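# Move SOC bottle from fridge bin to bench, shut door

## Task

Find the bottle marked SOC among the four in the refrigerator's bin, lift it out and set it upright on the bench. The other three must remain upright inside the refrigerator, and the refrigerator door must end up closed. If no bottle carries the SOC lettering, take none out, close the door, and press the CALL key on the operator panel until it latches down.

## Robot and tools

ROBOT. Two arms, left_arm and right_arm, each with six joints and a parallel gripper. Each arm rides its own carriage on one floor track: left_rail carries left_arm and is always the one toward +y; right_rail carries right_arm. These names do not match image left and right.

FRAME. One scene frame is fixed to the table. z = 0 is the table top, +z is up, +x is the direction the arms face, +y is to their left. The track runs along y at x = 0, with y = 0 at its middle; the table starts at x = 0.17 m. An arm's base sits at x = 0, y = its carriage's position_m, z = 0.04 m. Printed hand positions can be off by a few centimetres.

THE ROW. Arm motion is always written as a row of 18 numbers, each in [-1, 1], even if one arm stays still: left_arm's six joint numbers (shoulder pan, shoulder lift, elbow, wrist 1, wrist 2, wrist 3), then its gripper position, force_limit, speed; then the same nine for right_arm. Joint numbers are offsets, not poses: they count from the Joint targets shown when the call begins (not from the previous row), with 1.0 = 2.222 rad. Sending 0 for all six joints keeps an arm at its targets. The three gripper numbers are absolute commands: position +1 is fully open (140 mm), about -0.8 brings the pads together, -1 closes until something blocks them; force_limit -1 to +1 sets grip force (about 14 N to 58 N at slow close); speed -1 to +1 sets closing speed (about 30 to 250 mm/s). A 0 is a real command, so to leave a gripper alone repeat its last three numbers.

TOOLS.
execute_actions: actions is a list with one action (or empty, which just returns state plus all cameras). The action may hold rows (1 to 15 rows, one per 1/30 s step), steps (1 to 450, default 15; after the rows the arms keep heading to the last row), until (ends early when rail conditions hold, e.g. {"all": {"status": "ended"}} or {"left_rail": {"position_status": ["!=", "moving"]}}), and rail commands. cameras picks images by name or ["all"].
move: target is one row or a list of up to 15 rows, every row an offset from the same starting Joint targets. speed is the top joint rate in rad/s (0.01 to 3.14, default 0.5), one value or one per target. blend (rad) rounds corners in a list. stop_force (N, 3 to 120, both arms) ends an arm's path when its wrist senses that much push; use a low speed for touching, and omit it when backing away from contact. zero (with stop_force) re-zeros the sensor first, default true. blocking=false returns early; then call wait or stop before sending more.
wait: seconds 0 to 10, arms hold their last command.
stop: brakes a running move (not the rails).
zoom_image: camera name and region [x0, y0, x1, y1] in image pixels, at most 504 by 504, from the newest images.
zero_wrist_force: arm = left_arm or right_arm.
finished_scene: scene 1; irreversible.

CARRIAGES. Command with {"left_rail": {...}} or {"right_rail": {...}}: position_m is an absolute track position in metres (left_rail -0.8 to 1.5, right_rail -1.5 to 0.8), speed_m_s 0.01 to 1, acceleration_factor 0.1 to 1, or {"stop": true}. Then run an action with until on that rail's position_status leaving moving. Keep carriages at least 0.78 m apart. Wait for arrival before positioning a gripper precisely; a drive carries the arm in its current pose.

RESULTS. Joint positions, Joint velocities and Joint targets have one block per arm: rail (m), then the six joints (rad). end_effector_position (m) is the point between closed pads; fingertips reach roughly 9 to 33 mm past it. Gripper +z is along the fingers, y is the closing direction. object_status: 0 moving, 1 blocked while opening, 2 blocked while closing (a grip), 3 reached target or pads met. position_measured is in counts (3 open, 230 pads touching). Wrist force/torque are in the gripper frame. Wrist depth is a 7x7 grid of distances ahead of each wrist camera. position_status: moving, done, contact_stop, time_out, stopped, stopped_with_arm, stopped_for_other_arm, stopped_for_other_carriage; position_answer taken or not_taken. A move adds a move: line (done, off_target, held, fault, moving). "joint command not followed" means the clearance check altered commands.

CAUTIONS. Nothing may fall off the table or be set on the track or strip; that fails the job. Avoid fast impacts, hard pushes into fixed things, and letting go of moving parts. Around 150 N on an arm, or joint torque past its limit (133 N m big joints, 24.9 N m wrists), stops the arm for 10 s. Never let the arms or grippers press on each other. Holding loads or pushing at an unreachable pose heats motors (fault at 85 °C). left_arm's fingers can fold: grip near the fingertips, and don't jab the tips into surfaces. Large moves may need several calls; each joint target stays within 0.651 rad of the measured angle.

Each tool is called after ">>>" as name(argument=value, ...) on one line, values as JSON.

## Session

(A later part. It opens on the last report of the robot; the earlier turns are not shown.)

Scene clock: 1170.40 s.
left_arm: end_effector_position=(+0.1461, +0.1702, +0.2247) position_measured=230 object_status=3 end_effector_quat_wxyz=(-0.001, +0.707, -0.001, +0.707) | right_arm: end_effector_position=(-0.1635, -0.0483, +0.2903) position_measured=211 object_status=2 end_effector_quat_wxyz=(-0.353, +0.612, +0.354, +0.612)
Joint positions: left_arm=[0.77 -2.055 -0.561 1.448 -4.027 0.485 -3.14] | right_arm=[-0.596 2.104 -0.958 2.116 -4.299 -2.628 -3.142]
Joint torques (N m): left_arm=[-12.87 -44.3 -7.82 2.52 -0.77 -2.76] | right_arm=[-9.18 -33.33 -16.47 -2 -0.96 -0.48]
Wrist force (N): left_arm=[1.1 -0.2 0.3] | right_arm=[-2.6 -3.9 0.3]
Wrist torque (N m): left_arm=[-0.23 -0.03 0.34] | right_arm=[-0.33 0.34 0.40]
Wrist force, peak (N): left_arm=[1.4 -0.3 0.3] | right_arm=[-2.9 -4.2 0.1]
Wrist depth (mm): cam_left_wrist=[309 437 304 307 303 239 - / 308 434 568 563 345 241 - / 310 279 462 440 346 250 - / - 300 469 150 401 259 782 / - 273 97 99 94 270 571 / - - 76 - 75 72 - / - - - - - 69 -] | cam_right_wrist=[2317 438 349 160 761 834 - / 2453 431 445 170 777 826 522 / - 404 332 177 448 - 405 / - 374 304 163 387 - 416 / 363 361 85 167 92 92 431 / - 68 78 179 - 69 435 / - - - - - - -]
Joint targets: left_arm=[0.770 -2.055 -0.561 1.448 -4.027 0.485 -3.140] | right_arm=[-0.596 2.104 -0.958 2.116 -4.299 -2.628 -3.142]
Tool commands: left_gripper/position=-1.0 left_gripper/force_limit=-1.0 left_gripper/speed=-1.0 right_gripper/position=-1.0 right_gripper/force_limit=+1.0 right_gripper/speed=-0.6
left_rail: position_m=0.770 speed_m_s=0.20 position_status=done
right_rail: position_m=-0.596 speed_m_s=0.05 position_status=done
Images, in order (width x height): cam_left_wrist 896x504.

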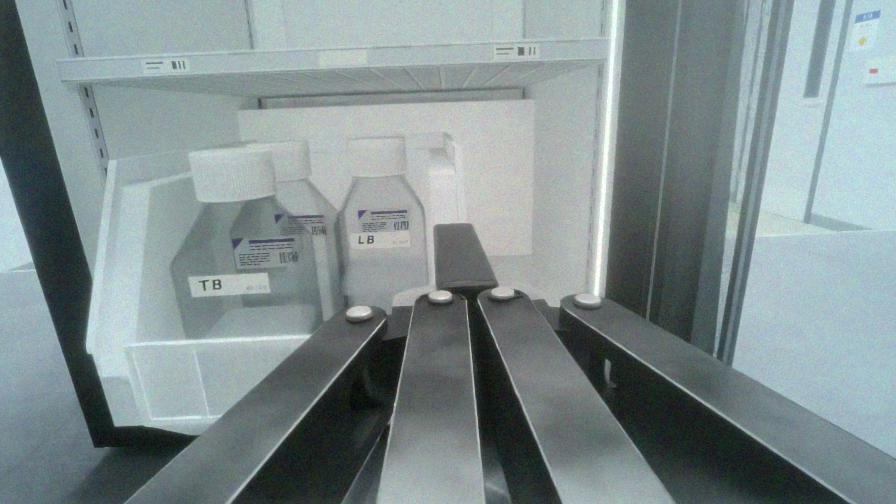

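>>> move(target=[0.0548,-0.0401,0.0326,0.0072,-0.0548,0,-1,-1,-1,0,0,0,0,0,0,-1,1,-0.6], speed=0.1, stop_force=8, cameras=["cam_left_wrist"])

>>> zoom_image(camera="cam_left_wrist", region=[50, 140, 450, 440])

Scene clock: 1186.77 s.
left_arm: end_effector_position=(+0.2261, +0.1701, +0.2599) position_measured=230 object_status=3 end_effector_quat_wxyz=(-0.001, +0.707, +0.000, +0.707) | right_arm: end_effector_position=(-0.1635, -0.0483, +0.2903) position_measured=211 object_status=2 end_effector_quat_wxyz=(-0.353, +0.612, +0.354, +0.612)
Joint positions: left_arm=[0.77 -1.933 -0.651 1.52 -4.011 0.363 -3.14] | right_arm=[-0.596 2.104 -0.958 2.116 -4.299 -2.628 -3.142]
Joint torques (N m): left_arm=[14.85 -60.14 -0.03 3.07 -2.39 -2.8] | right_arm=[-8.8 -32.26 -16.27 -2.3 -1.06 -0.69]
Wrist force (N): left_arm=[1.1 -0.5 0.1] | right_arm=[-2.8 -4.0 0.3]
Wrist torque (N m): left_arm=[-0.27 -0.04 0.32] | right_arm=[-0.34 0.41 0.41]
Wrist force, peak (N): left_arm=[1.3 -0.6 0.6] | right_arm=[-3.0 -4.2 0.3]
Wrist depth (mm): cam_left_wrist=[320 515 - 569 347 215 161 / 304 240 241 240 281 223 164 / 318 394 - 511 409 234 170 / - 202 405 149 365 242 178 / 202 267 97 99 93 223 186 / 210 251 76 - 75 72 194 / - - - - - - -] | cam_right_wrist=[- 3336 445 160 754 831 - / - - 418 170 740 840 520 / - 388 393 177 398 570 393 / - 1854 379 163 118 - 405 / 1955 2275 85 167 92 91 437 / - 68 78 180 - 69 435 / - - - - - - -]
Joint targets: left_arm=[0.770 -1.933 -0.651 1.520 -4.011 0.363 -3.140] | right_arm=[-0.596 2.104 -0.958 2.116 -4.299 -2.628 -3.142]
left_rail: position_m=0.770 speed_m_s=0.20 position_status=done
right_rail: position_m=-0.596 speed_m_s=0.05 position_status=done
move: done
Images, in order (width x height): cam_left_wrist 896x504.

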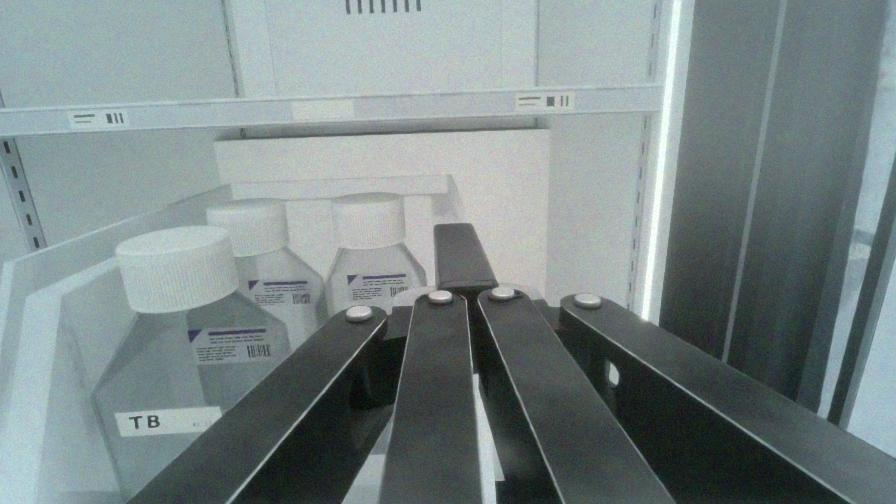

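Scaled by 1.260.

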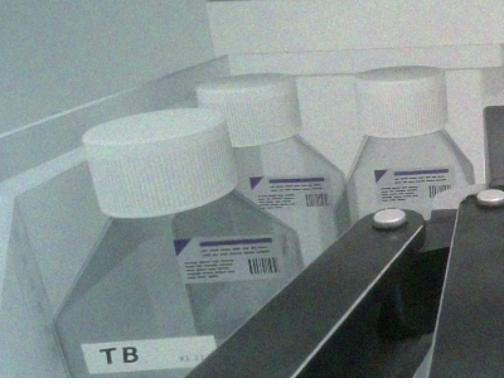

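>>> move(target=[[-0.0548,0.0401,-0.0326,-0.0072,0.0548,0,-1,-1,-1,0,0,0,0,0,0,-1,1,-0.6],[0.0424,-0.1794,-0.1491,-0.2618,0.2062,0.5394,-1,-1,-1,0,0,0,0,0,0,-1,1,-0.6]], speed=0.3)

>>> execute_actions(actions=[{"left_rail":{"position_m":0.82,"speed_m_s":0.1},"rows":[[0,0,0,0,0,0,-0.12,-1,-0.5,0,0,0,0,0,0,-1,1,-0.6]],"steps":60,"until":{"left_rail":{"position_status":["!=","moving"]}}}], cameras=["cam_left_wrist"])

Scene clock: 1216.80 s.
left_arm: end_effector_position=(+0.2149, +0.2490, +0.3217) position_measured=230 object_status=3 end_effector_quat_wxyz=(+0.000, +0.924, +0.000, +0.383) | right_arm: end_effector_position=(-0.1635, -0.0483, +0.2903) position_measured=211 object_status=2 end_effector_quat_wxyz=(-0.353, +0.612, +0.354, +0.612)
Joint positions: left_arm=[0.77 -1.839 -1.049 1.189 -4.593 0.821 -1.942] | right_arm=[-0.596 2.104 -0.958 2.116 -4.299 -2.628 -3.142]
Joint torques (N m): left_arm=[13.89 -51.64 -32.27 0.66 0.92 2.69] | right_arm=[-8.55 -30.68 -16.52 -2.64 -1.2 -0.83]
Wrist force (N): left_arm=[2.0 0.6 -0.5] | right_arm=[-2.9 -3.9 0.3]
Wrist torque (N m): left_arm=[0.07 -0.34 0.09] | right_arm=[-0.33 0.40 0.40]
Wrist force, peak (N): left_arm=[1.8 -0.8 2.0] | right_arm=[-3.1 -4.1 0.3]
Wrist depth (mm): cam_left_wrist=[207 209 205 212 212 213 212 / 240 326 279 280 464 334 237 / - 326 236 442 383 332 244 / 497 - 285 169 325 347 257 / 475 465 94 99 91 359 306 / - - 76 - 75 71 - / - - - - - 69 -] | cam_right_wrist=[2553 - 187 160 473 823 823 / - - 205 170 792 826 693 / 2157 - 890 177 - - 407 / - 1854 894 163 616 - 411 / 2051 2254 85 167 92 91 434 / - 68 78 179 - 69 435 / - - - - - - -]
Joint targets: left_arm=[0.770 -1.839 -1.049 1.189 -4.593 0.821 -1.942] | right_arm=[-0.596 2.104 -0.958 2.116 -4.299 -2.628 -3.142]
left_rail: position_m=0.770 speed_m_s=0.20 position_status=done
right_rail: position_m=-0.596 speed_m_s=0.05 position_status=done
move: done

Scene clock: 1217.97 s.
left_arm: end_effector_position=(+0.2149, +0.2990, +0.3218) position_measured=144 object_status=3 end_effector_quat_wxyz=(+0.000, +0.924, +0.000, +0.383) | right_arm: end_effector_position=(-0.1635, -0.0483, +0.2903) position_measured=211 object_status=2 end_effector_quat_wxyz=(-0.353, +0.612, +0.354, +0.612)
Joint positions: left_arm=[0.82 -1.839 -1.049 1.189 -4.593 0.821 -1.942] | right_arm=[-0.596 2.104 -0.958 2.116 -4.299 -2.628 -3.142]
Joint torques (N m): left_arm=[13.94 -47.52 -29.65 1.15 0.28 2.8] | right_arm=[-8.73 -30.83 -16.15 -2.65 -1.29 -0.89]
Wrist force (N): left_arm=[1.7 0.6 -0.4] | right_arm=[-2.8 -3.8 0.3]
Wrist torque (N m): left_arm=[0.08 -0.28 0.09] | right_arm=[-0.31 0.38 0.40]
Wrist force, peak (N): left_arm=[1.9 1.0 -0.5] | right_arm=[-2.9 -4.1 0.2]
Wrist depth (mm): cam_left_wrist=[188 208 212 214 214 214 215 / 577 260 381 289 309 389 278 / - - 373 438 386 364 300 / 493 - 266 405 286 365 313 / 491 90 97 380 102 95 316 / - 79 - 426 - 70 - / - - - 412 - - 71] | cam_right_wrist=[2662 - 188 160 518 820 - / - - 927 169 621 843 658 / - - 937 177 - 619 626 / - - 907 161 642 - 406 / 2176 2234 85 167 92 91 432 / 1800 68 78 180 - 69 437 / - - - - - - -]
Joint targets: left_arm=[0.820 -1.839 -1.049 1.189 -4.593 0.821 -1.942] | right_arm=[-0.596 2.104 -0.958 2.116 -4.299 -2.628 -3.142]
left_rail: position_m=0.820 speed_m_s=0.10 position_status=done
right_rail: position_m=-0.596 speed_m_s=0.05 position_status=done
Images, in order (width x height): cam_left_wrist 896x504.

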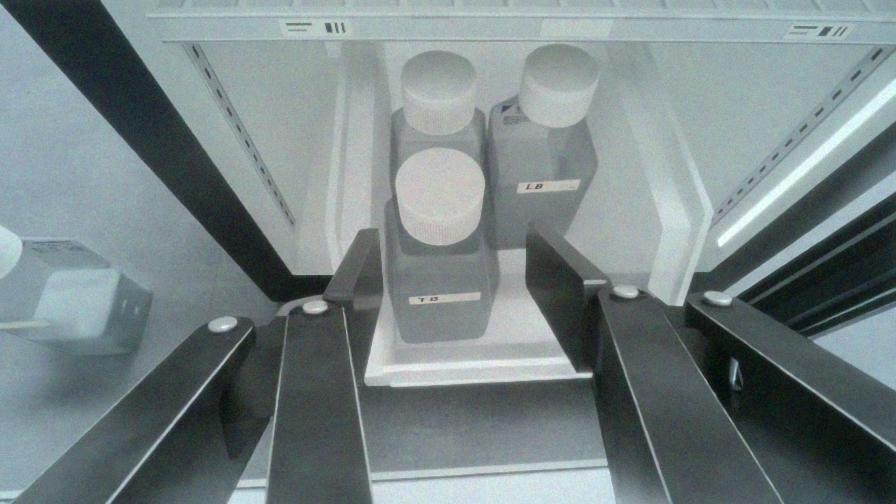

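>>> execute_actions(actions=[{"left_rail":{"position_m":0.8265,"speed_m_s":0.1},"rows":[[0,0,0,0,0,0,-0.2,-1,-0.5,0,0,0,0,0,0,-1,1,-0.6]],"steps":60,"until":{"left_rail":{"position_status":["!=","moving"]}}}])

>>> move(target=[0.0284,0.0102,0.0200,-0.0568,-0.0057,0.0384,-0.2,-1,-0.5,0,0,0,0,0,0,-1,1,-0.6], speed=0.12, stop_force=8, cameras=["cam_left_wrist"])

Scene clock: 1225.43 s.
left_arm: end_effector_position=(+0.2149, +0.3055, +0.3218) position_measured=154 object_status=3 end_effector_quat_wxyz=(+0.000, +0.924, +0.000, +0.383) | right_arm: end_effector_position=(-0.1635, -0.0483, +0.2903) position_measured=211 object_status=2 end_effector_quat_wxyz=(-0.353, +0.612, +0.354, +0.612)
Joint positions: left_arm=[0.826 -1.839 -1.049 1.189 -4.593 0.821 -1.942] | right_arm=[-0.596 2.104 -0.958 2.116 -4.299 -2.628 -3.142]
Joint torques (N m): left_arm=[5.78 -34.42 -17.36 1.27 -2.54 2.78] | right_arm=[-8.46 -30.83 -16.24 -2.8 -1.27 -0.86]
Wrist force (N): left_arm=[1.8 0.5 -0.4] | right_arm=[-2.7 -3.9 0.3]
Wrist torque (N m): left_arm=[0.05 -0.29 0.09] | right_arm=[-0.31 0.35 0.40]
Wrist force, peak (N): left_arm=[1.9 1.0 -0.5] | right_arm=[-2.9 -4.2 0.3]
Wrist depth (mm): cam_left_wrist=[195 206 212 214 215 215 215 / - 247 360 354 293 401 299 / - 288 358 326 438 350 302 / - - 362 399 303 374 306 / 467 - 94 376 101 94 322 / - 79 78 - - 75 - / - - - 405 - - -] | cam_right_wrist=[- - 186 160 521 837 754 / - - 205 170 610 843 697 / - - 920 177 703 - 406 / - 1925 948 163 145 - 412 / 2085 2275 85 167 92 92 435 / 1800 68 78 179 - 69 435 / - - - - - - -]
Joint targets: left_arm=[0.826 -1.839 -1.049 1.189 -4.593 0.821 -1.942] | right_arm=[-0.596 2.104 -0.958 2.116 -4.299 -2.628 -3.142]
left_rail: position_m=0.826 position_m_goal=0.827 speed_m_s=0.10 position_status=done
right_rail: position_m=-0.596 speed_m_s=0.05 position_status=done

Scene clock: 1227.67 s.
left_arm: end_effector_position=(+0.2469, +0.3038, +0.2848) position_measured=154 object_status=3 end_effector_quat_wxyz=(+0.000, +0.924, +0.000, +0.382) | right_arm: end_effector_position=(-0.1635, -0.0483, +0.2903) position_measured=211 object_status=2 end_effector_quat_wxyz=(-0.353, +0.612, +0.354, +0.612)
Joint positions: left_arm=[0.827 -1.776 -1.027 1.234 -4.719 0.808 -1.856] | right_arm=[-0.596 2.104 -0.958 2.116 -4.299 -2.628 -3.142]
Joint torques (N m): left_arm=[14.73 -33.08 -5.35 0.89 -3.99 2.83] | right_arm=[-8.62 -30.53 -16.01 -2.82 -1.31 -0.91]
Wrist force (N): left_arm=[1.7 0.4 -0.4] | right_arm=[-2.9 -4.0 0.3]
Wrist torque (N m): left_arm=[0.04 -0.29 0.08] | right_arm=[-0.34 0.39 0.41]
Wrist force, peak (N): left_arm=[2.0 0.5 -0.6] | right_arm=[-2.8 -4.2 0.4]
Wrist depth (mm): cam_left_wrist=[164 212 325 235 232 351 284 / 183 228 325 242 289 264 299 / - 247 236 197 392 - 287 / - - 180 360 170 234 301 / - - 94 339 101 - 292 / - 79 78 301 - 75 314 / - - - - - - -] | cam_right_wrist=[2580 - 191 160 517 826 784 / - - 955 169 606 837 517 / 2018 - 927 177 669 695 582 / 2121 3972 937 163 119 - 416 / 1787 2317 85 167 92 546 434 / 1800 68 78 179 - 69 434 / - - - - - - -]
Joint targets: left_arm=[0.826 -1.776 -1.027 1.234 -4.719 0.808 -1.856] | right_arm=[-0.596 2.104 -0.958 2.116 -4.299 -2.628 -3.142]
left_rail: position_m=0.827 speed_m_s=0.10 position_status=done
right_rail: position_m=-0.596 speed_m_s=0.05 position_status=done
move: done
Images, in order (width x height): cam_left_wrist 896x504.

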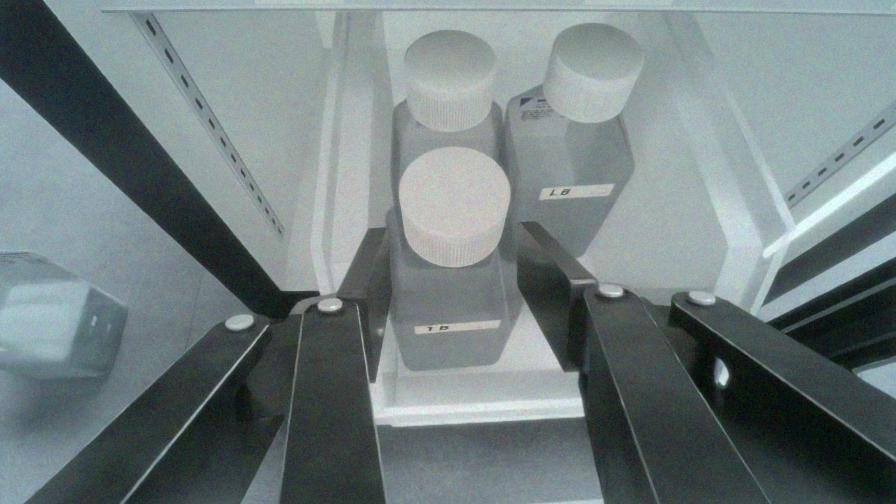

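>>> move(target=[0.0284,0.0102,0.0200,-0.0568,-0.0057,0.0384,-0.2,-1,-0.5,0,0,0,0,0,0,-1,1,-0.6], speed=0.1, stop_force=8)

>>> execute_actions(actions=[{"rows":[[0,0,0,0,0,0,-1,0.1,-1,0,0,0,0,0,0,-1,1,-0.6]],"steps":60}], cameras=["cam_left_wrist"])

Scene clock: 1237.03 s.
left_arm: end_effector_position=(+0.2785, +0.3056, +0.2506) position_measured=154 object_status=3 end_effector_quat_wxyz=(+0.000, +0.924, +0.000, +0.383) | right_arm: end_effector_position=(-0.1635, -0.0483, +0.2903) position_measured=211 object_status=2 end_effector_quat_wxyz=(-0.353, +0.612, +0.354, +0.612)
Joint positions: left_arm=[0.827 -1.716 -1.005 1.276 -4.839 0.796 -1.775] | right_arm=[-0.596 2.104 -0.958 2.116 -4.299 -2.628 -3.142]
Joint torques (N m): left_arm=[-13.66 -53.01 -30.85 5.11 0.51 -2.8] | right_arm=[-8.14 -29.81 -16.04 -3.05 -1.41 -1.02]
Wrist force (N): left_arm=[1.6 0.7 -0.8] | right_arm=[-2.8 -4.0 0.1]
Wrist torque (N m): left_arm=[0.04 -0.33 0.19] | right_arm=[-0.33 0.38 0.40]
Wrist force, peak (N): left_arm=[5.0 4.5 -9.8] | right_arm=[-3.9 -3.8 0.5]
Wrist depth (mm): cam_left_wrist=[161 222 308 185 291 211 299 / 162 224 237 194 325 200 265 / 176 222 - 151 358 215 252 / - 239 - - 299 216 170 / - 92 94 309 96 97 170 / - 79 93 286 - 75 71 / - - - 244 - - -] | cam_right_wrist=[- 2979 190 159 523 829 - / - 2979 198 170 566 829 658 / - - 930 177 665 674 626 / 1940 - 937 163 667 - 412 / 2085 2406 85 167 92 94 434 / - 68 78 179 - 69 439 / - - - - - - -]
Joint targets: left_arm=[0.826 -1.716 -1.005 1.276 -4.839 0.796 -1.775] | right_arm=[-0.596 2.104 -0.958 2.116 -4.299 -2.628 -3.142]
left_rail: position_m=0.827 speed_m_s=0.10 position_status=done
right_rail: position_m=-0.596 speed_m_s=0.05 position_status=done
move: contact (left_arm)

Scene clock: 1239.23 s.
left_arm: end_effector_position=(+0.2784, +0.3056, +0.2506) position_measured=162 object_status=2 end_effector_quat_wxyz=(+0.000, +0.924, +0.000, +0.383) | right_arm: end_effector_position=(-0.1635, -0.0483, +0.2903) position_measured=211 object_status=2 end_effector_quat_wxyz=(-0.353, +0.612, +0.354, +0.612)
Joint positions: left_arm=[0.827 -1.716 -1.005 1.276 -4.839 0.796 -1.775] | right_arm=[-0.596 2.104 -0.958 2.116 -4.299 -2.628 -3.142]
Joint torques (N m): left_arm=[6.79 -30.09 -7.86 2.14 -0.42 -1.33] | right_arm=[-8.21 -29.33 -16.01 -3.14 -1.44 -0.95]
Wrist force (N): left_arm=[6.5 2.4 -11.1] | right_arm=[-4.0 -3.6 0.6]
Wrist torque (N m): left_arm=[-0.22 -0.24 0.03] | right_arm=[-0.33 0.38 0.40]
Wrist force, peak (N): left_arm=[6.6 2.5 -11.3] | right_arm=[-4.4 -3.7 0.6]
Wrist depth (mm): cam_left_wrist=[161 223 315 185 280 190 276 / 162 223 240 194 324 200 263 / - 222 - 151 365 215 255 / - 244 153 146 161 215 167 / - - 95 305 96 101 167 / - 79 73 287 - 73 269 / - - - 256 - - -] | cam_right_wrist=[- 2780 187 160 523 834 815 / 2275 2580 951 170 571 840 701 / 1925 3052 937 177 - 673 409 / 1750 1896 959 163 120 - 412 / 2034 2296 85 167 92 94 434 / - 68 78 180 - 69 438 / - - - - - - -]
Joint targets: left_arm=[0.826 -1.716 -1.005 1.276 -4.839 0.796 -1.775] | right_arm=[-0.596 2.104 -0.958 2.116 -4.299 -2.628 -3.142]
left_rail: position_m=0.827 speed_m_s=0.10 position_status=done
right_rail: position_m=-0.596 speed_m_s=0.05 position_status=done
Images, in order (width x height): cam_left_wrist 896x504.

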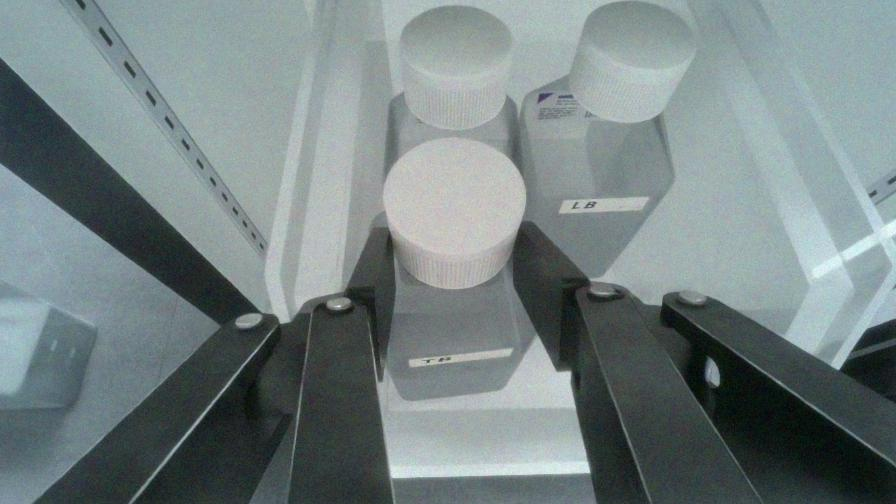

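>>> move(target=[[0,-0.0138,-0.0487,0.0625,0,0,-1,0.1,-1,0,0,0,0,0,0,-1,1,-0.6],[0,-0.0182,-0.1110,0.1292,0,0,-1,0.1,-1,0,0,0,0,0,0,-1,1,-0.6]], speed=0.1, blend=0.05, cameras=["cam_left_wrist","cam_right_wrist"])

>>> zoom_image(camera="cam_left_wrist", region=[380, 250, 540, 400])

>>> zoom_image(camera="cam_right_wrist", region=[560, 60, 760, 260])

Scene clock: 1248.10 s.
left_arm: end_effector_position=(+0.2785, +0.3060, +0.3706) position_measured=162 object_status=2 end_effector_quat_wxyz=(+0.000, +0.924, +0.000, +0.383) | right_arm: end_effector_position=(-0.1635, -0.0483, +0.2903) position_measured=211 object_status=2 end_effector_quat_wxyz=(-0.353, +0.612, +0.354, +0.612)
Joint positions: left_arm=[0.827 -1.716 -1.045 1.03 -4.553 0.796 -1.775] | right_arm=[-0.596 2.104 -0.958 2.116 -4.299 -2.628 -3.142]
Joint torques (N m): left_arm=[11.29 -54.07 -32.4 6.22 -2.56 2.63] | right_arm=[-7.99 -28.98 -15.67 -3.15 -1.5 -0.9]
Wrist force (N): left_arm=[-1.2 1.5 2.6] | right_arm=[-2.3 -4.0 0.3]
Wrist torque (N m): left_arm=[-0.18 -0.40 0.12] | right_arm=[-0.31 0.40 0.41]
Wrist force, peak (N): left_arm=[6.6 2.4 -11.3] | right_arm=[-4.5 -3.6 0.6]
Wrist depth (mm): cam_left_wrist=[161 223 266 267 271 271 271 / 162 224 239 240 241 242 244 / 175 217 222 - 223 224 226 / - 239 350 156 158 404 289 / - 89 95 429 96 102 305 / - 79 73 401 - 73 270 / - - - 381 - - -] | cam_right_wrist=[- - 190 160 599 823 797 / - 3208 202 170 768 794 693 / 1970 - 903 177 - 635 643 / - 1762 923 163 131 - 415 / 2275 2275 85 166 92 91 431 / - 68 78 179 - 69 431 / - - - - - - -]
Joint targets: left_arm=[0.826 -1.716 -1.045 1.029 -4.552 0.796 -1.775] | right_arm=[-0.596 2.104 -0.958 2.116 -4.299 -2.628 -3.142]
left_rail: position_m=0.827 speed_m_s=0.10 position_status=done
right_rail: position_m=-0.596 speed_m_s=0.05 position_status=done
move: done
Images, in order (width x height): cam_left_wrist 896x504, cam_right_wrist 896x504.

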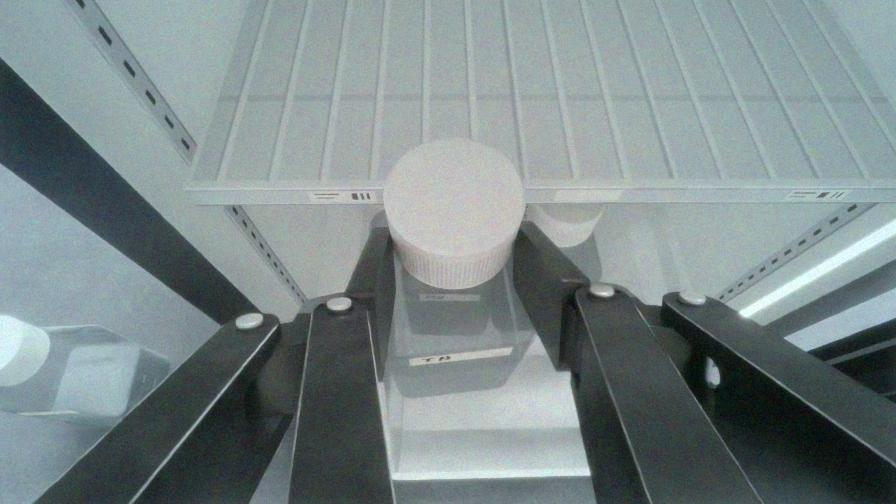

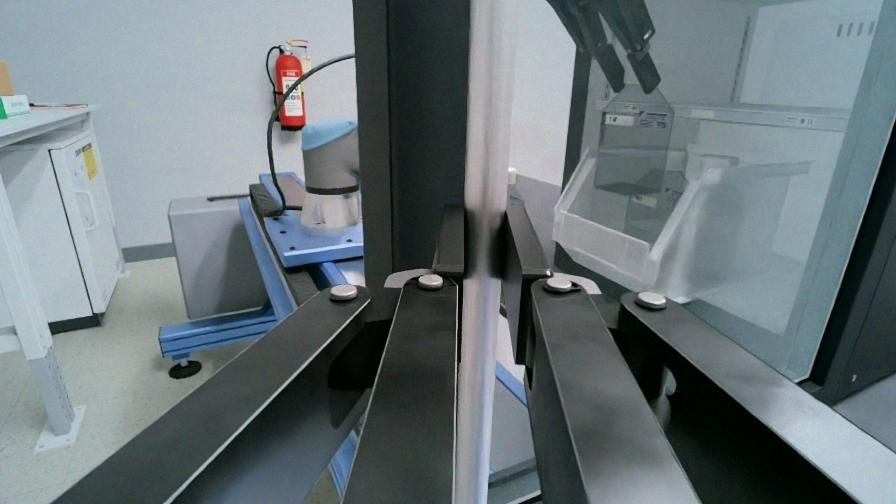

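Scaled by 3.150.

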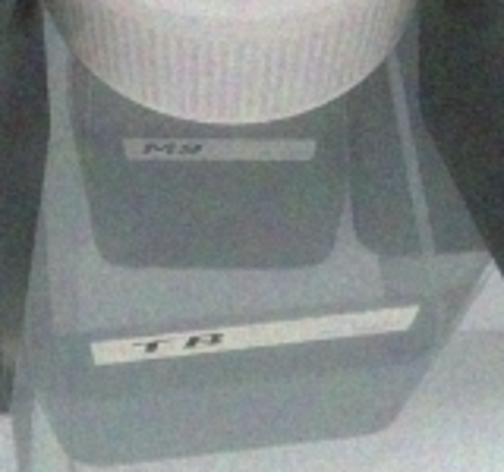

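Scaled by 2.520.

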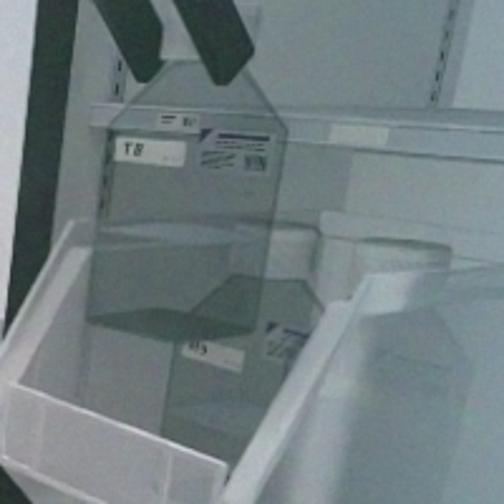

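>>> zoom_image(camera="cam_left_wrist", region=[0, 300, 190, 440])

>>> move(target=[[0,0.0044,0.0623,-0.0667,0,0,-1,0.1,-1,0,0,0,0,0,0,-1,1,-0.6],[0,0.0175,0.1053,-0.1228,0,0,-1,0.1,-1,0,0,0,0,0,0,-1,1,-0.6]], speed=0.1, blend=0.05)

>>> move(target=[0,0.0021,0.0142,-0.0163,0,0,-1,0.1,-1,0,0,0,0,0,0,-1,1,-0.6], speed=0.03, stop_force=4, cameras=["cam_left_wrist"])

Scaled by 2.653.

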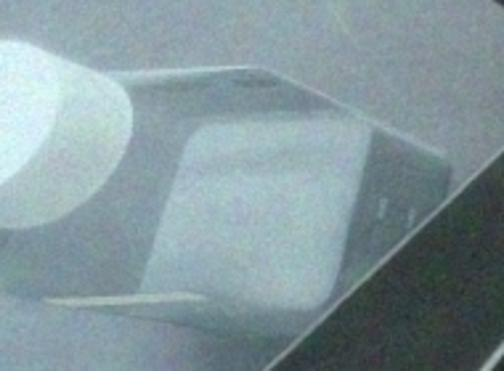

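Scene clock: 1257.67 s.
left_arm: end_effector_position=(+0.2783, +0.3047, +0.2565) position_measured=162 object_status=2 end_effector_quat_wxyz=(+0.000, +0.924, +0.000, +0.383) | right_arm: end_effector_position=(-0.1635, -0.0483, +0.2903) position_measured=211 object_status=2 end_effector_quat_wxyz=(-0.353, +0.612, +0.354, +0.612)
Joint positions: left_arm=[0.826 -1.716 -1.007 1.263 -4.825 0.796 -1.775] | right_arm=[-0.596 2.104 -0.958 2.116 -4.299 -2.628 -3.142]
Joint torques (N m): left_arm=[10.97 -36.06 -4.88 0.98 -2.67 2.49] | right_arm=[-6.99 -28.48 -15.32 -2.96 -1.72 -0.93]
Wrist force (N): left_arm=[-1.4 0.3 1.6] | right_arm=[-2.3 -3.9 0.5]
Wrist torque (N m): left_arm=[0.01 -0.45 0.19] | right_arm=[-0.34 0.38 0.40]
Wrist force, peak (N): left_arm=[-1.4 1.8 2.8] | right_arm=[-2.3 -4.3 0.3]
Wrist depth (mm): cam_left_wrist=[162 224 325 198 281 202 286 / 164 225 250 195 209 211 275 / - 224 - 150 324 228 260 / 415 245 147 149 161 214 252 / 399 281 95 315 96 101 271 / - 79 73 287 - 73 270 / - - - 250 - - -] | cam_right_wrist=[- - 186 160 525 829 - / 2195 - 202 170 569 840 487 / 2103 - 930 177 810 - 395 / - - 970 163 146 - 412 / 2406 2406 85 167 92 91 431 / - 68 78 179 - 69 441 / - - - - - - -]
Joint targets: left_arm=[0.826 -1.716 -1.007 1.263 -4.825 0.796 -1.775] | right_arm=[-0.596 2.104 -0.958 2.116 -4.299 -2.628 -3.142]
left_rail: position_m=0.826 position_m_goal=0.827 speed_m_s=0.10 position_status=done
right_rail: position_m=-0.596 speed_m_s=0.05 position_status=done
move: done

Scene clock: 1259.43 s.
left_arm: end_effector_position=(+0.2784, +0.3054, +0.2509) position_measured=162 object_status=2 end_effector_quat_wxyz=(+0.000, +0.924, +0.000, +0.383) | right_arm: end_effector_position=(-0.1635, -0.0483, +0.2903) position_measured=211 object_status=2 end_effector_quat_wxyz=(-0.353, +0.612, +0.354, +0.612)
Joint positions: left_arm=[0.826 -1.716 -1.005 1.275 -4.838 0.796 -1.775] | right_arm=[-0.596 2.104 -0.958 2.116 -4.299 -2.628 -3.142]
Joint torques (N m): left_arm=[11.11 -54.17 -31.3 5.36 -0.01 2.5] | right_arm=[-6.79 -28.56 -16.01 -2.94 -1.68 -0.93]
Wrist force (N): left_arm=[-0.1 0.4 1.2] | right_arm=[-2.3 -4.0 0.5]
Wrist torque (N m): left_arm=[-0.05 -0.45 0.17] | right_arm=[-0.36 0.34 0.41]
Wrist force, peak (N): left_arm=[8.3 0.9 -5.2] | right_arm=[-3.8 -4.3 0.0]
Wrist depth (mm): cam_left_wrist=[161 223 318 185 279 195 288 / 163 223 243 194 272 199 276 / 172 223 - 153 353 215 262 / 421 241 152 156 298 215 167 / 390 281 95 309 97 101 168 / - 79 73 286 - 73 - / - - - 256 - - -] | cam_right_wrist=[- - 190 160 523 826 - / 2750 - 204 170 573 845 664 / - - 910 177 - 687 406 / - 1867 951 163 120 610 406 / 2034 2453 85 167 92 92 437 / - 68 78 180 - 69 435 / - - - - - - -]
Joint targets: left_arm=[0.826 -1.716 -1.005 1.275 -4.838 0.796 -1.775] | right_arm=[-0.596 2.104 -0.958 2.116 -4.299 -2.628 -3.142]
left_rail: position_m=0.826 position_m_goal=0.827 speed_m_s=0.10 position_status=done
right_rail: position_m=-0.596 speed_m_s=0.05 position_status=done
move: contact (left_arm); left_arm: the wrist 1 is farthest, 0.023 rad from its target
Images, in order (width x height): cam_left_wrist 896x504.

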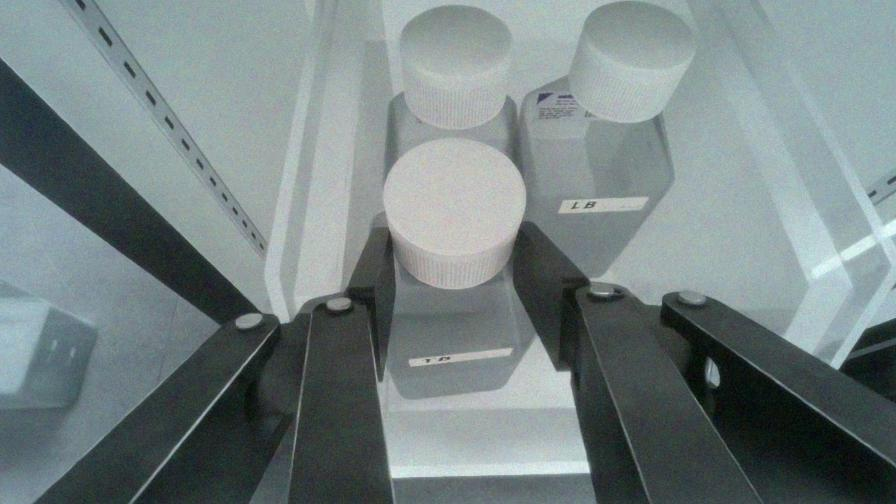

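Contact made; release and retreat.

>>> execute_actions(actions=[{"rows":[[0,0,0,0,0,0,-0.2,0.1,-1,0,0,0,0,0,0,-1,1,-0.6]],"steps":45}])

>>> move(target=[[-0.0284,-0.0102,-0.0200,0.0568,0.0057,-0.0384,-0.2,0.1,-1,0,0,0,0,0,0,-1,1,-0.6],[-0.0555,-0.0199,-0.0390,0.1105,0.0111,-0.0750,-0.2,0.1,-1,0,0,0,0,0,0,-1,1,-0.6]], speed=0.12, blend=0.02, cameras=["cam_left_wrist"])

Scene clock: 1265.53 s.
left_arm: end_effector_position=(+0.2784, +0.3054, +0.2510) position_measured=154 object_status=3 end_effector_quat_wxyz=(+0.000, +0.924, +0.000, +0.383) | right_arm: end_effector_position=(-0.1635, -0.0483, +0.2903) position_measured=211 object_status=2 end_effector_quat_wxyz=(-0.353, +0.612, +0.354, +0.612)
Joint positions: left_arm=[0.826 -1.716 -1.005 1.275 -4.838 0.796 -1.775] | right_arm=[-0.596 2.104 -0.958 2.116 -4.299 -2.628 -3.142]
Joint torques (N m): left_arm=[10.96 -44.33 -27.2 1.52 -4.12 2.59] | right_arm=[-6.43 -27.71 -15.46 -2.88 -1.78 -0.98]
Wrist force (N): left_arm=[1.7 0.2 -0.3] | right_arm=[-2.7 -3.9 0.5]
Wrist torque (N m): left_arm=[0.02 -0.28 0.19] | right_arm=[-0.32 0.36 0.41]
Wrist force, peak (N): left_arm=[-1.3 0.4 2.2] | right_arm=[-2.9 -4.1 0.2]
Wrist depth (mm): cam_left_wrist=[161 222 330 189 280 190 275 / 162 222 239 194 205 213 262 / 173 223 - 148 360 201 256 / - 241 - 143 297 215 167 / - - 94 309 101 97 166 / - 79 93 287 - 75 71 / - - - 244 - - -] | cam_right_wrist=[2453 - 184 160 516 777 799 / - - 201 170 578 823 660 / - - 951 177 - - 404 / - 2876 934 163 120 - 414 / 2018 2275 85 167 92 94 434 / - 68 78 180 - 69 440 / - - - - - - -]
Joint targets: left_arm=[0.826 -1.716 -1.005 1.275 -4.838 0.796 -1.775] | right_arm=[-0.596 2.104 -0.958 2.116 -4.299 -2.628 -3.142]
left_rail: position_m=0.826 position_m_goal=0.827 speed_m_s=0.10 position_status=done
right_rail: position_m=-0.596 speed_m_s=0.05 position_status=done

Scene clock: 1268.13 s.
left_arm: end_effector_position=(+0.2149, +0.3052, +0.3220) position_measured=154 object_status=3 end_effector_quat_wxyz=(+0.000, +0.924, +0.000, +0.382) | right_arm: end_effector_position=(-0.1635, -0.0483, +0.2903) position_measured=211 object_status=2 end_effector_quat_wxyz=(-0.353, +0.612, +0.354, +0.612)
Joint positions: left_arm=[0.826 -1.839 -1.049 1.188 -4.593 0.821 -1.942] | right_arm=[-0.596 2.104 -0.958 2.116 -4.299 -2.628 -3.142]
Joint torques (N m): left_arm=[-15.28 -51.33 -31.06 5.28 0.77 -3.07] | right_arm=[-6.59 -28 -15.58 -2.88 -1.78 -1.02]
Wrist force (N): left_arm=[1.7 0.4 -0.4] | right_arm=[-2.9 -3.9 0.1]
Wrist torque (N m): left_arm=[0.04 -0.27 0.27] | right_arm=[-0.33 0.40 0.41]
Wrist force, peak (N): left_arm=[1.9 0.6 -0.9] | right_arm=[-2.8 -4.0 0.4]
Wrist depth (mm): cam_left_wrist=[- 205 212 213 215 214 216 / - 247 355 361 316 391 284 / - 288 326 243 405 373 300 / - - 322 409 170 374 303 / 462 92 94 376 101 94 331 / - 79 78 320 - 75 - / - - - 409 - - -] | cam_right_wrist=[2361 - 189 160 522 840 794 / - - 200 169 635 840 514 / - - 951 177 1422 - 404 / - 1787 974 163 129 - 407 / 2176 2477 85 167 92 92 437 / - 68 78 180 - 69 434 / - - - - - - -]
Joint targets: left_arm=[0.826 -1.839 -1.049 1.188 -4.593 0.821 -1.942] | right_arm=[-0.596 2.104 -0.958 2.116 -4.299 -2.628 -3.142]
left_rail: position_m=0.826 position_m_goal=0.827 speed_m_s=0.10 position_status=done
right_rail: position_m=-0.596 speed_m_s=0.05 position_status=done
move: done
Images, in order (width x height): cam_left_wrist 896x504.

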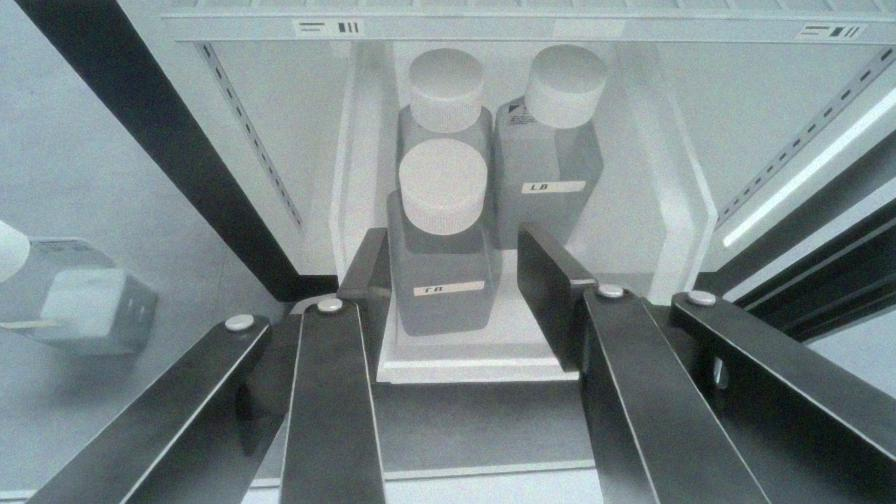

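>>> execute_actions(actions=[{"left_rail":{"position_m":1.35,"speed_m_s":0.3,"acceleration_factor":0.5},"rows":[[0,0,0,0,0,0,1,0.1,-0.5,0,0,0,0,0,0,-1,1,-0.6]],"steps":150,"until":{"left_rail":{"position_status":["!=","moving"]}}}])

>>> move(target=[0.4235,0.0704,-0.1995,0.0125,0.3376,0.4695,1,0.1,-0.5,0,0,0,0,0,0,-1,1,-0.6], speed=0.5)

>>> execute_actions(actions=[{"left_rail":{"position_m":1.0,"speed_m_s":0.2},"steps":150,"until":{"left_rail":{"position_status":["!=","moving"]}}}], cameras=["cam_left_wrist","cam_bench_left"])

>>> zoom_image(camera="cam_left_wrist", region=[360, 230, 560, 430])

Scene clock: 1291.77 s.
left_arm: end_effector_position=(+0.2148, +0.8287, +0.3221) position_measured=3 object_status=3 end_effector_quat_wxyz=(+0.000, +0.924, +0.000, +0.382) | right_arm: end_effector_position=(-0.1635, -0.0483, +0.2903) position_measured=211 object_status=2 end_effector_quat_wxyz=(-0.353, +0.612, +0.354, +0.612)
Joint positions: left_arm=[1.35 -1.839 -1.049 1.188 -4.593 0.821 -1.942] | right_arm=[-0.596 2.104 -0.958 2.116 -4.299 -2.628 -3.142]
Joint torques (N m): left_arm=[-10.77 -45.77 -21.33 3.86 -1.17 -2.68] | right_arm=[-6.55 -26.11 -15.41 -2.75 -1.88 -0.89]
Wrist force (N): left_arm=[1.6 0.5 -0.4] | right_arm=[-2.9 -3.8 0.3]
Wrist torque (N m): left_arm=[0.05 -0.21 0.27] | right_arm=[-0.31 0.38 0.41]
Wrist force, peak (N): left_arm=[1.9 1.4 -0.5] | right_arm=[-3.0 -4.1 0.1]
Wrist depth (mm): cam_left_wrist=[- - - 653 712 - 408 / 612 - - 612 - - 386 / 530 - - 549 - - - / - 498 - - - 137 448 / - 112 - - - 121 101 / - 109 445 - 424 - 97 / - 407 383 411 414 412 -] | cam_right_wrist=[- - 190 160 751 831 799 / - - 1317 170 789 840 697 / - 2876 1382 177 - 643 610 / 2018 2750 - 163 129 - 433 / 2034 2477 85 167 92 91 432 / 1813 68 78 179 - 69 439 / - - - - - - -]
Joint targets: left_arm=[1.350 -1.839 -1.049 1.188 -4.593 0.821 -1.942] | right_arm=[-0.596 2.104 -0.958 2.116 -4.299 -2.628 -3.142]
left_rail: position_m=1.350 speed_m_s=0.30 position_status=done
right_rail: position_m=-0.596 speed_m_s=0.05 position_status=done

Scene clock: 1294.60 s.
left_arm: end_effector_position=(+0.4498, +0.9988, +0.2801) position_measured=3 object_status=3 end_effector_quat_wxyz=(+0.000, +1.000, +0.000, +0.000) | right_arm: end_effector_position=(-0.1635, -0.0483, +0.2903) position_measured=211 object_status=2 end_effector_quat_wxyz=(-0.353, +0.612, +0.354, +0.612)
Joint positions: left_arm=[1.35 -0.899 -0.893 0.745 -4.565 1.571 -0.899] | right_arm=[-0.596 2.104 -0.958 2.116 -4.299 -2.628 -3.142]
Joint torques (N m): left_arm=[13.38 -38.31 -33.07 4.85 2.06 2.88] | right_arm=[-6.71 -25.29 -15.15 -2.79 -1.95 -0.87]
Wrist force (N): left_arm=[1.8 0.0 -1.1] | right_arm=[-2.8 -3.7 0.2]
Wrist torque (N m): left_arm=[0.01 -0.35 -0.02] | right_arm=[-0.29 0.39 0.40]
Wrist force, peak (N): left_arm=[2.9 -0.8 -1.3] | right_arm=[-2.9 -4.2 0.4]
Wrist depth (mm): cam_left_wrist=[- - - 372 - - - / - - - 396 - - 405 / 389 - 391 412 - - 420 / - 132 - 410 - 129 - / 425 112 - - 436 121 97 / - 110 - - - 492 97 / - 464 506 520 528 528 -] | cam_right_wrist=[- - 191 160 777 834 802 / - 3250 1446 169 807 843 725 / - - 1438 177 - 693 394 / 2176 - 962 163 571 610 409 / 2103 2502 85 167 92 550 434 / 1775 68 78 180 - 69 440 / - - - - - - -]
Joint targets: left_arm=[1.350 -0.898 -0.893 0.745 -4.565 1.571 -0.899] | right_arm=[-0.596 2.104 -0.958 2.116 -4.299 -2.628 -3.142]
left_rail: position_m=1.350 speed_m_s=0.30 position_status=done
right_rail: position_m=-0.596 speed_m_s=0.05 position_status=done
move: done

Scene clock: 1306.50 s.
left_arm: end_effector_position=(+0.4513, +0.6720, +0.2858) position_measured=3 object_status=3 end_effector_quat_wxyz=(+0.005, +1.000, +0.002, +0.004) | right_arm: end_effector_position=(-0.1635, -0.0483, +0.2903) position_measured=211 object_status=2 end_effector_quat_wxyz=(-0.353, +0.612, +0.354, +0.612)
Joint positions: left_arm=[1.021 -0.894 -0.901 0.742 -4.565 1.571 -0.899] | right_arm=[-0.596 2.104 -0.958 2.116 -4.299 -2.628 -3.142]
Joint torques (N m): left_arm=[-0.15 -44.59 -18.26 2.68 -0.13 0.05] | right_arm=[-6.07 -48.43 -6.93 -0.68 -2.28 -0.89]
Wrist force (N): left_arm=[1.4 0.1 -0.9] | right_arm=[-5.2 -3.2 1.3]
Wrist torque (N m): left_arm=[0.04 -0.26 -0.01] | right_arm=[-0.13 0.10 0.37]
Wrist force, peak (N): left_arm=[4.1 1.7 0.0] | right_arm=[-40.9 -8.7 0.1]
Wrist depth (mm): cam_left_wrist=[- - - - 382 - - / - - - 389 - 309 213 / - - 429 - - 316 - / - 406 - 448 - 128 - / 425 112 - 459 467 120 97 / - 109 - 281 497 519 97 / - 495 517 521 539 540 -] | cam_right_wrist=[- - 190 160 763 829 805 / 3475 3475 205 169 777 845 703 / - - 1143 177 730 - 405 / - - 1088 163 144 - 410 / 2121 2317 85 167 92 92 436 / - 68 78 179 - 69 434 / - - - - - - -]
Joint targets: left_arm=[1.021 -0.894 -0.901 0.742 -4.565 1.571 -0.899] | right_arm=[-0.596 2.104 -0.958 2.116 -4.299 -2.628 -3.142]
Tool commands: left_gripper/position=+1.0 left_gripper/force_limit=+0.098039 left_gripper/speed=-0.498039 right_gripper/position=-1.0 right_gripper/force_limit=+1.0 right_gripper/speed=-0.6
FORCE FAULT: contact force on the left arm reached its limit, and that arm stopped for 10 seconds. The contact can be on any part of that arm, not only on its tool. That arm's remaining commands of this call were not run. That arm's target is now where it stood when the stop ended, not its last command. That arm accepts commands again.
left_rail: position_m=1.021 speed_m_s=0.20 position_status=stopped_with_arm position_answer=taken
right_rail: position_m=-0.596 speed_m_s=0.05 position_status=done
Images, in order (width x height): cam_bench_left 896x504, cam_left_wrist 896x504.

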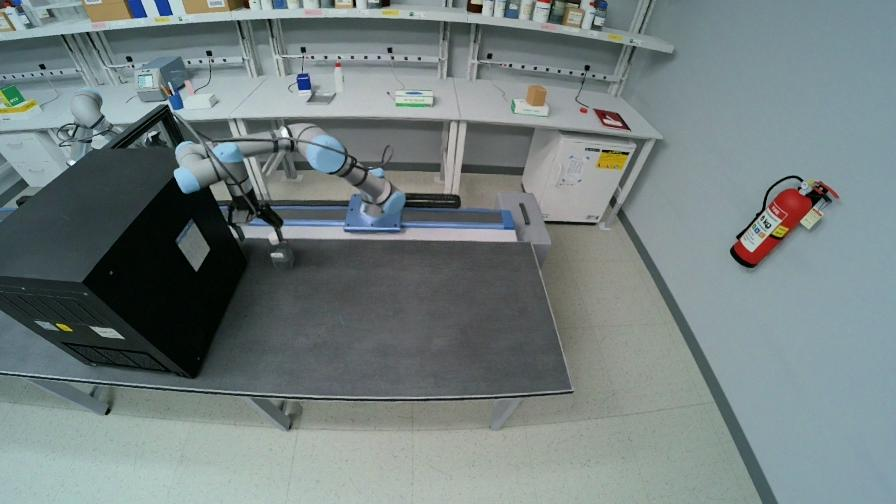

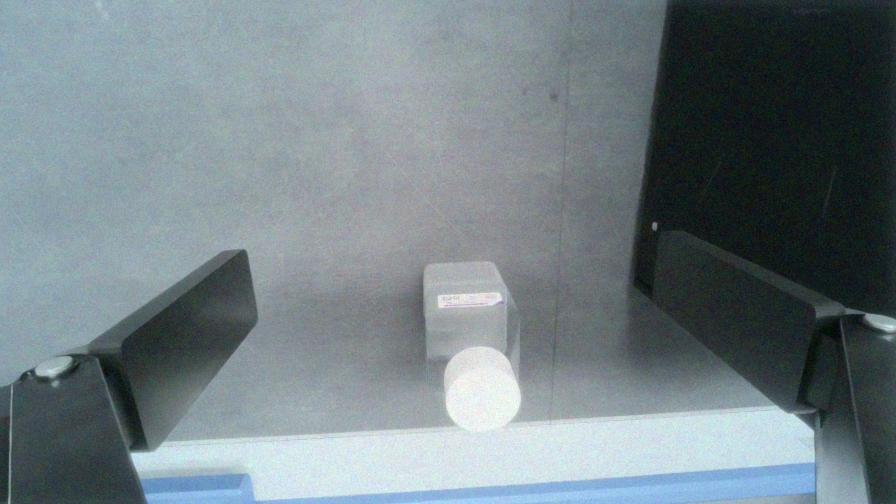

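Scaled by 2.520.

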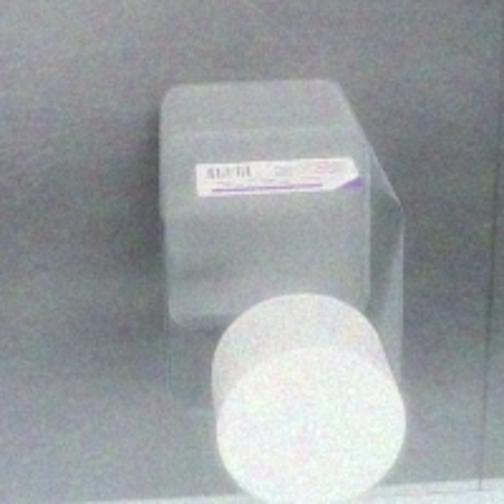

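>>> execute_actions(actions=[{"left_rail":{"position_m":1.35,"speed_m_s":0.2},"steps":150,"until":{"left_rail":{"position_status":["!=","moving"]}}}], cameras=["cam_left_wrist","cam_right_wrist","cam_bench_mid"])

Scene clock: 1314.57 s.
left_arm: end_effector_position=(+0.4513, +1.0006, +0.2858) position_measured=3 object_status=3 end_effector_quat_wxyz=(+0.005, +1.000, +0.002, +0.004) | right_arm: end_effector_position=(-0.1635, -0.0483, +0.2903) position_measured=211 object_status=2 end_effector_quat_wxyz=(-0.353, +0.612, +0.354, +0.612)
Joint positions: left_arm=[1.35 -0.894 -0.901 0.742 -4.565 1.571 -0.899] | right_arm=[-0.596 2.104 -0.958 2.116 -4.299 -2.628 -3.142]
Joint torques (N m): left_arm=[-2.65 -53.23 -18.27 2.69 -0.21 0.03] | right_arm=[-5.96 -23.64 -7.47 -1.46 0.47 -0.91]
Wrist force (N): left_arm=[1.5 0.1 -1.1] | right_arm=[1.3 -3.6 -0.1]
Wrist torque (N m): left_arm=[0.05 -0.29 -0.01] | right_arm=[-0.20 -0.06 0.35]
Wrist force, peak (N): left_arm=[1.4 1.0 -1.3] | right_arm=[-5.0 -3.7 1.2]
Wrist depth (mm): cam_left_wrist=[- - - - - 404 - / - 394 390 - - - - / - - 405 - 420 - - / - 133 - - - 128 - / - 112 - 456 - 121 97 / - 109 - - - 539 97 / - 471 511 523 531 537 -] | cam_right_wrist=[- - 186 160 745 829 - / 2121 - 1414 169 784 854 487 / - - 1398 177 - 693 386 / - - 900 163 130 586 410 / 2051 2502 85 97 92 92 432 / 1738 68 78 179 - 69 434 / - - - - - - -]
Joint targets: left_arm=[1.350 -0.894 -0.901 0.742 -4.565 1.571 -0.899] | right_arm=[-0.596 2.104 -0.958 2.116 -4.299 -2.628 -3.142]
Tool commands: left_gripper/position=+1.0 left_gripper/force_limit=+0.098039 left_gripper/speed=-0.498039 right_gripper/position=-1.0 right_gripper/force_limit=+1.0 right_gripper/speed=-0.6
left_rail: position_m=1.350 speed_m_s=0.20 position_status=done
right_rail: position_m=-0.596 speed_m_s=0.05 position_status=done
Images, in order (width x height): cam_bench_mid 896x504, cam_left_wrist 896x504, cam_right_wrist 896x504.

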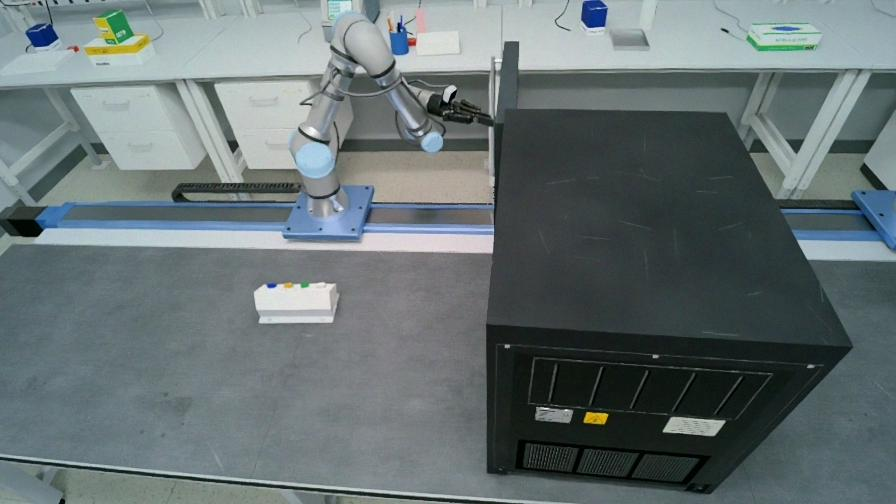

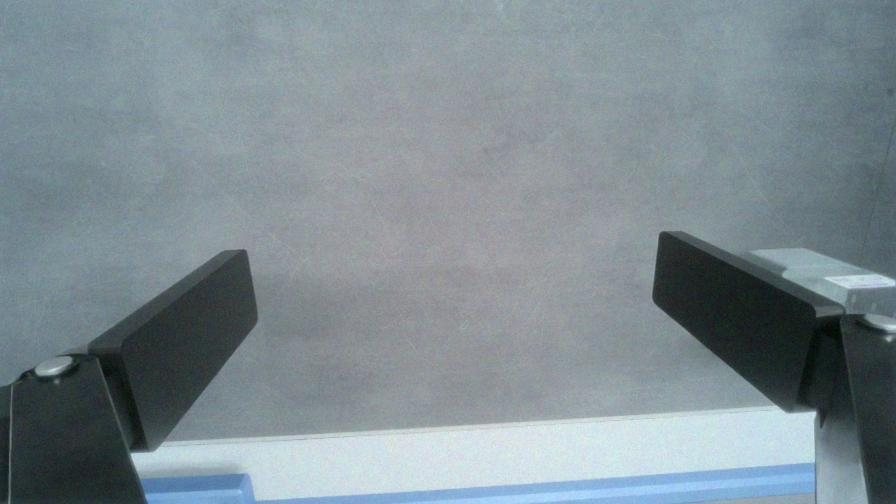

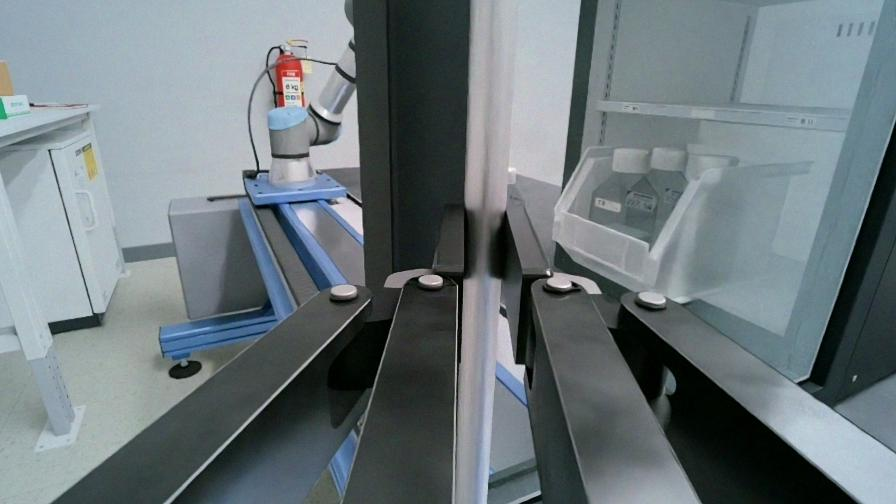

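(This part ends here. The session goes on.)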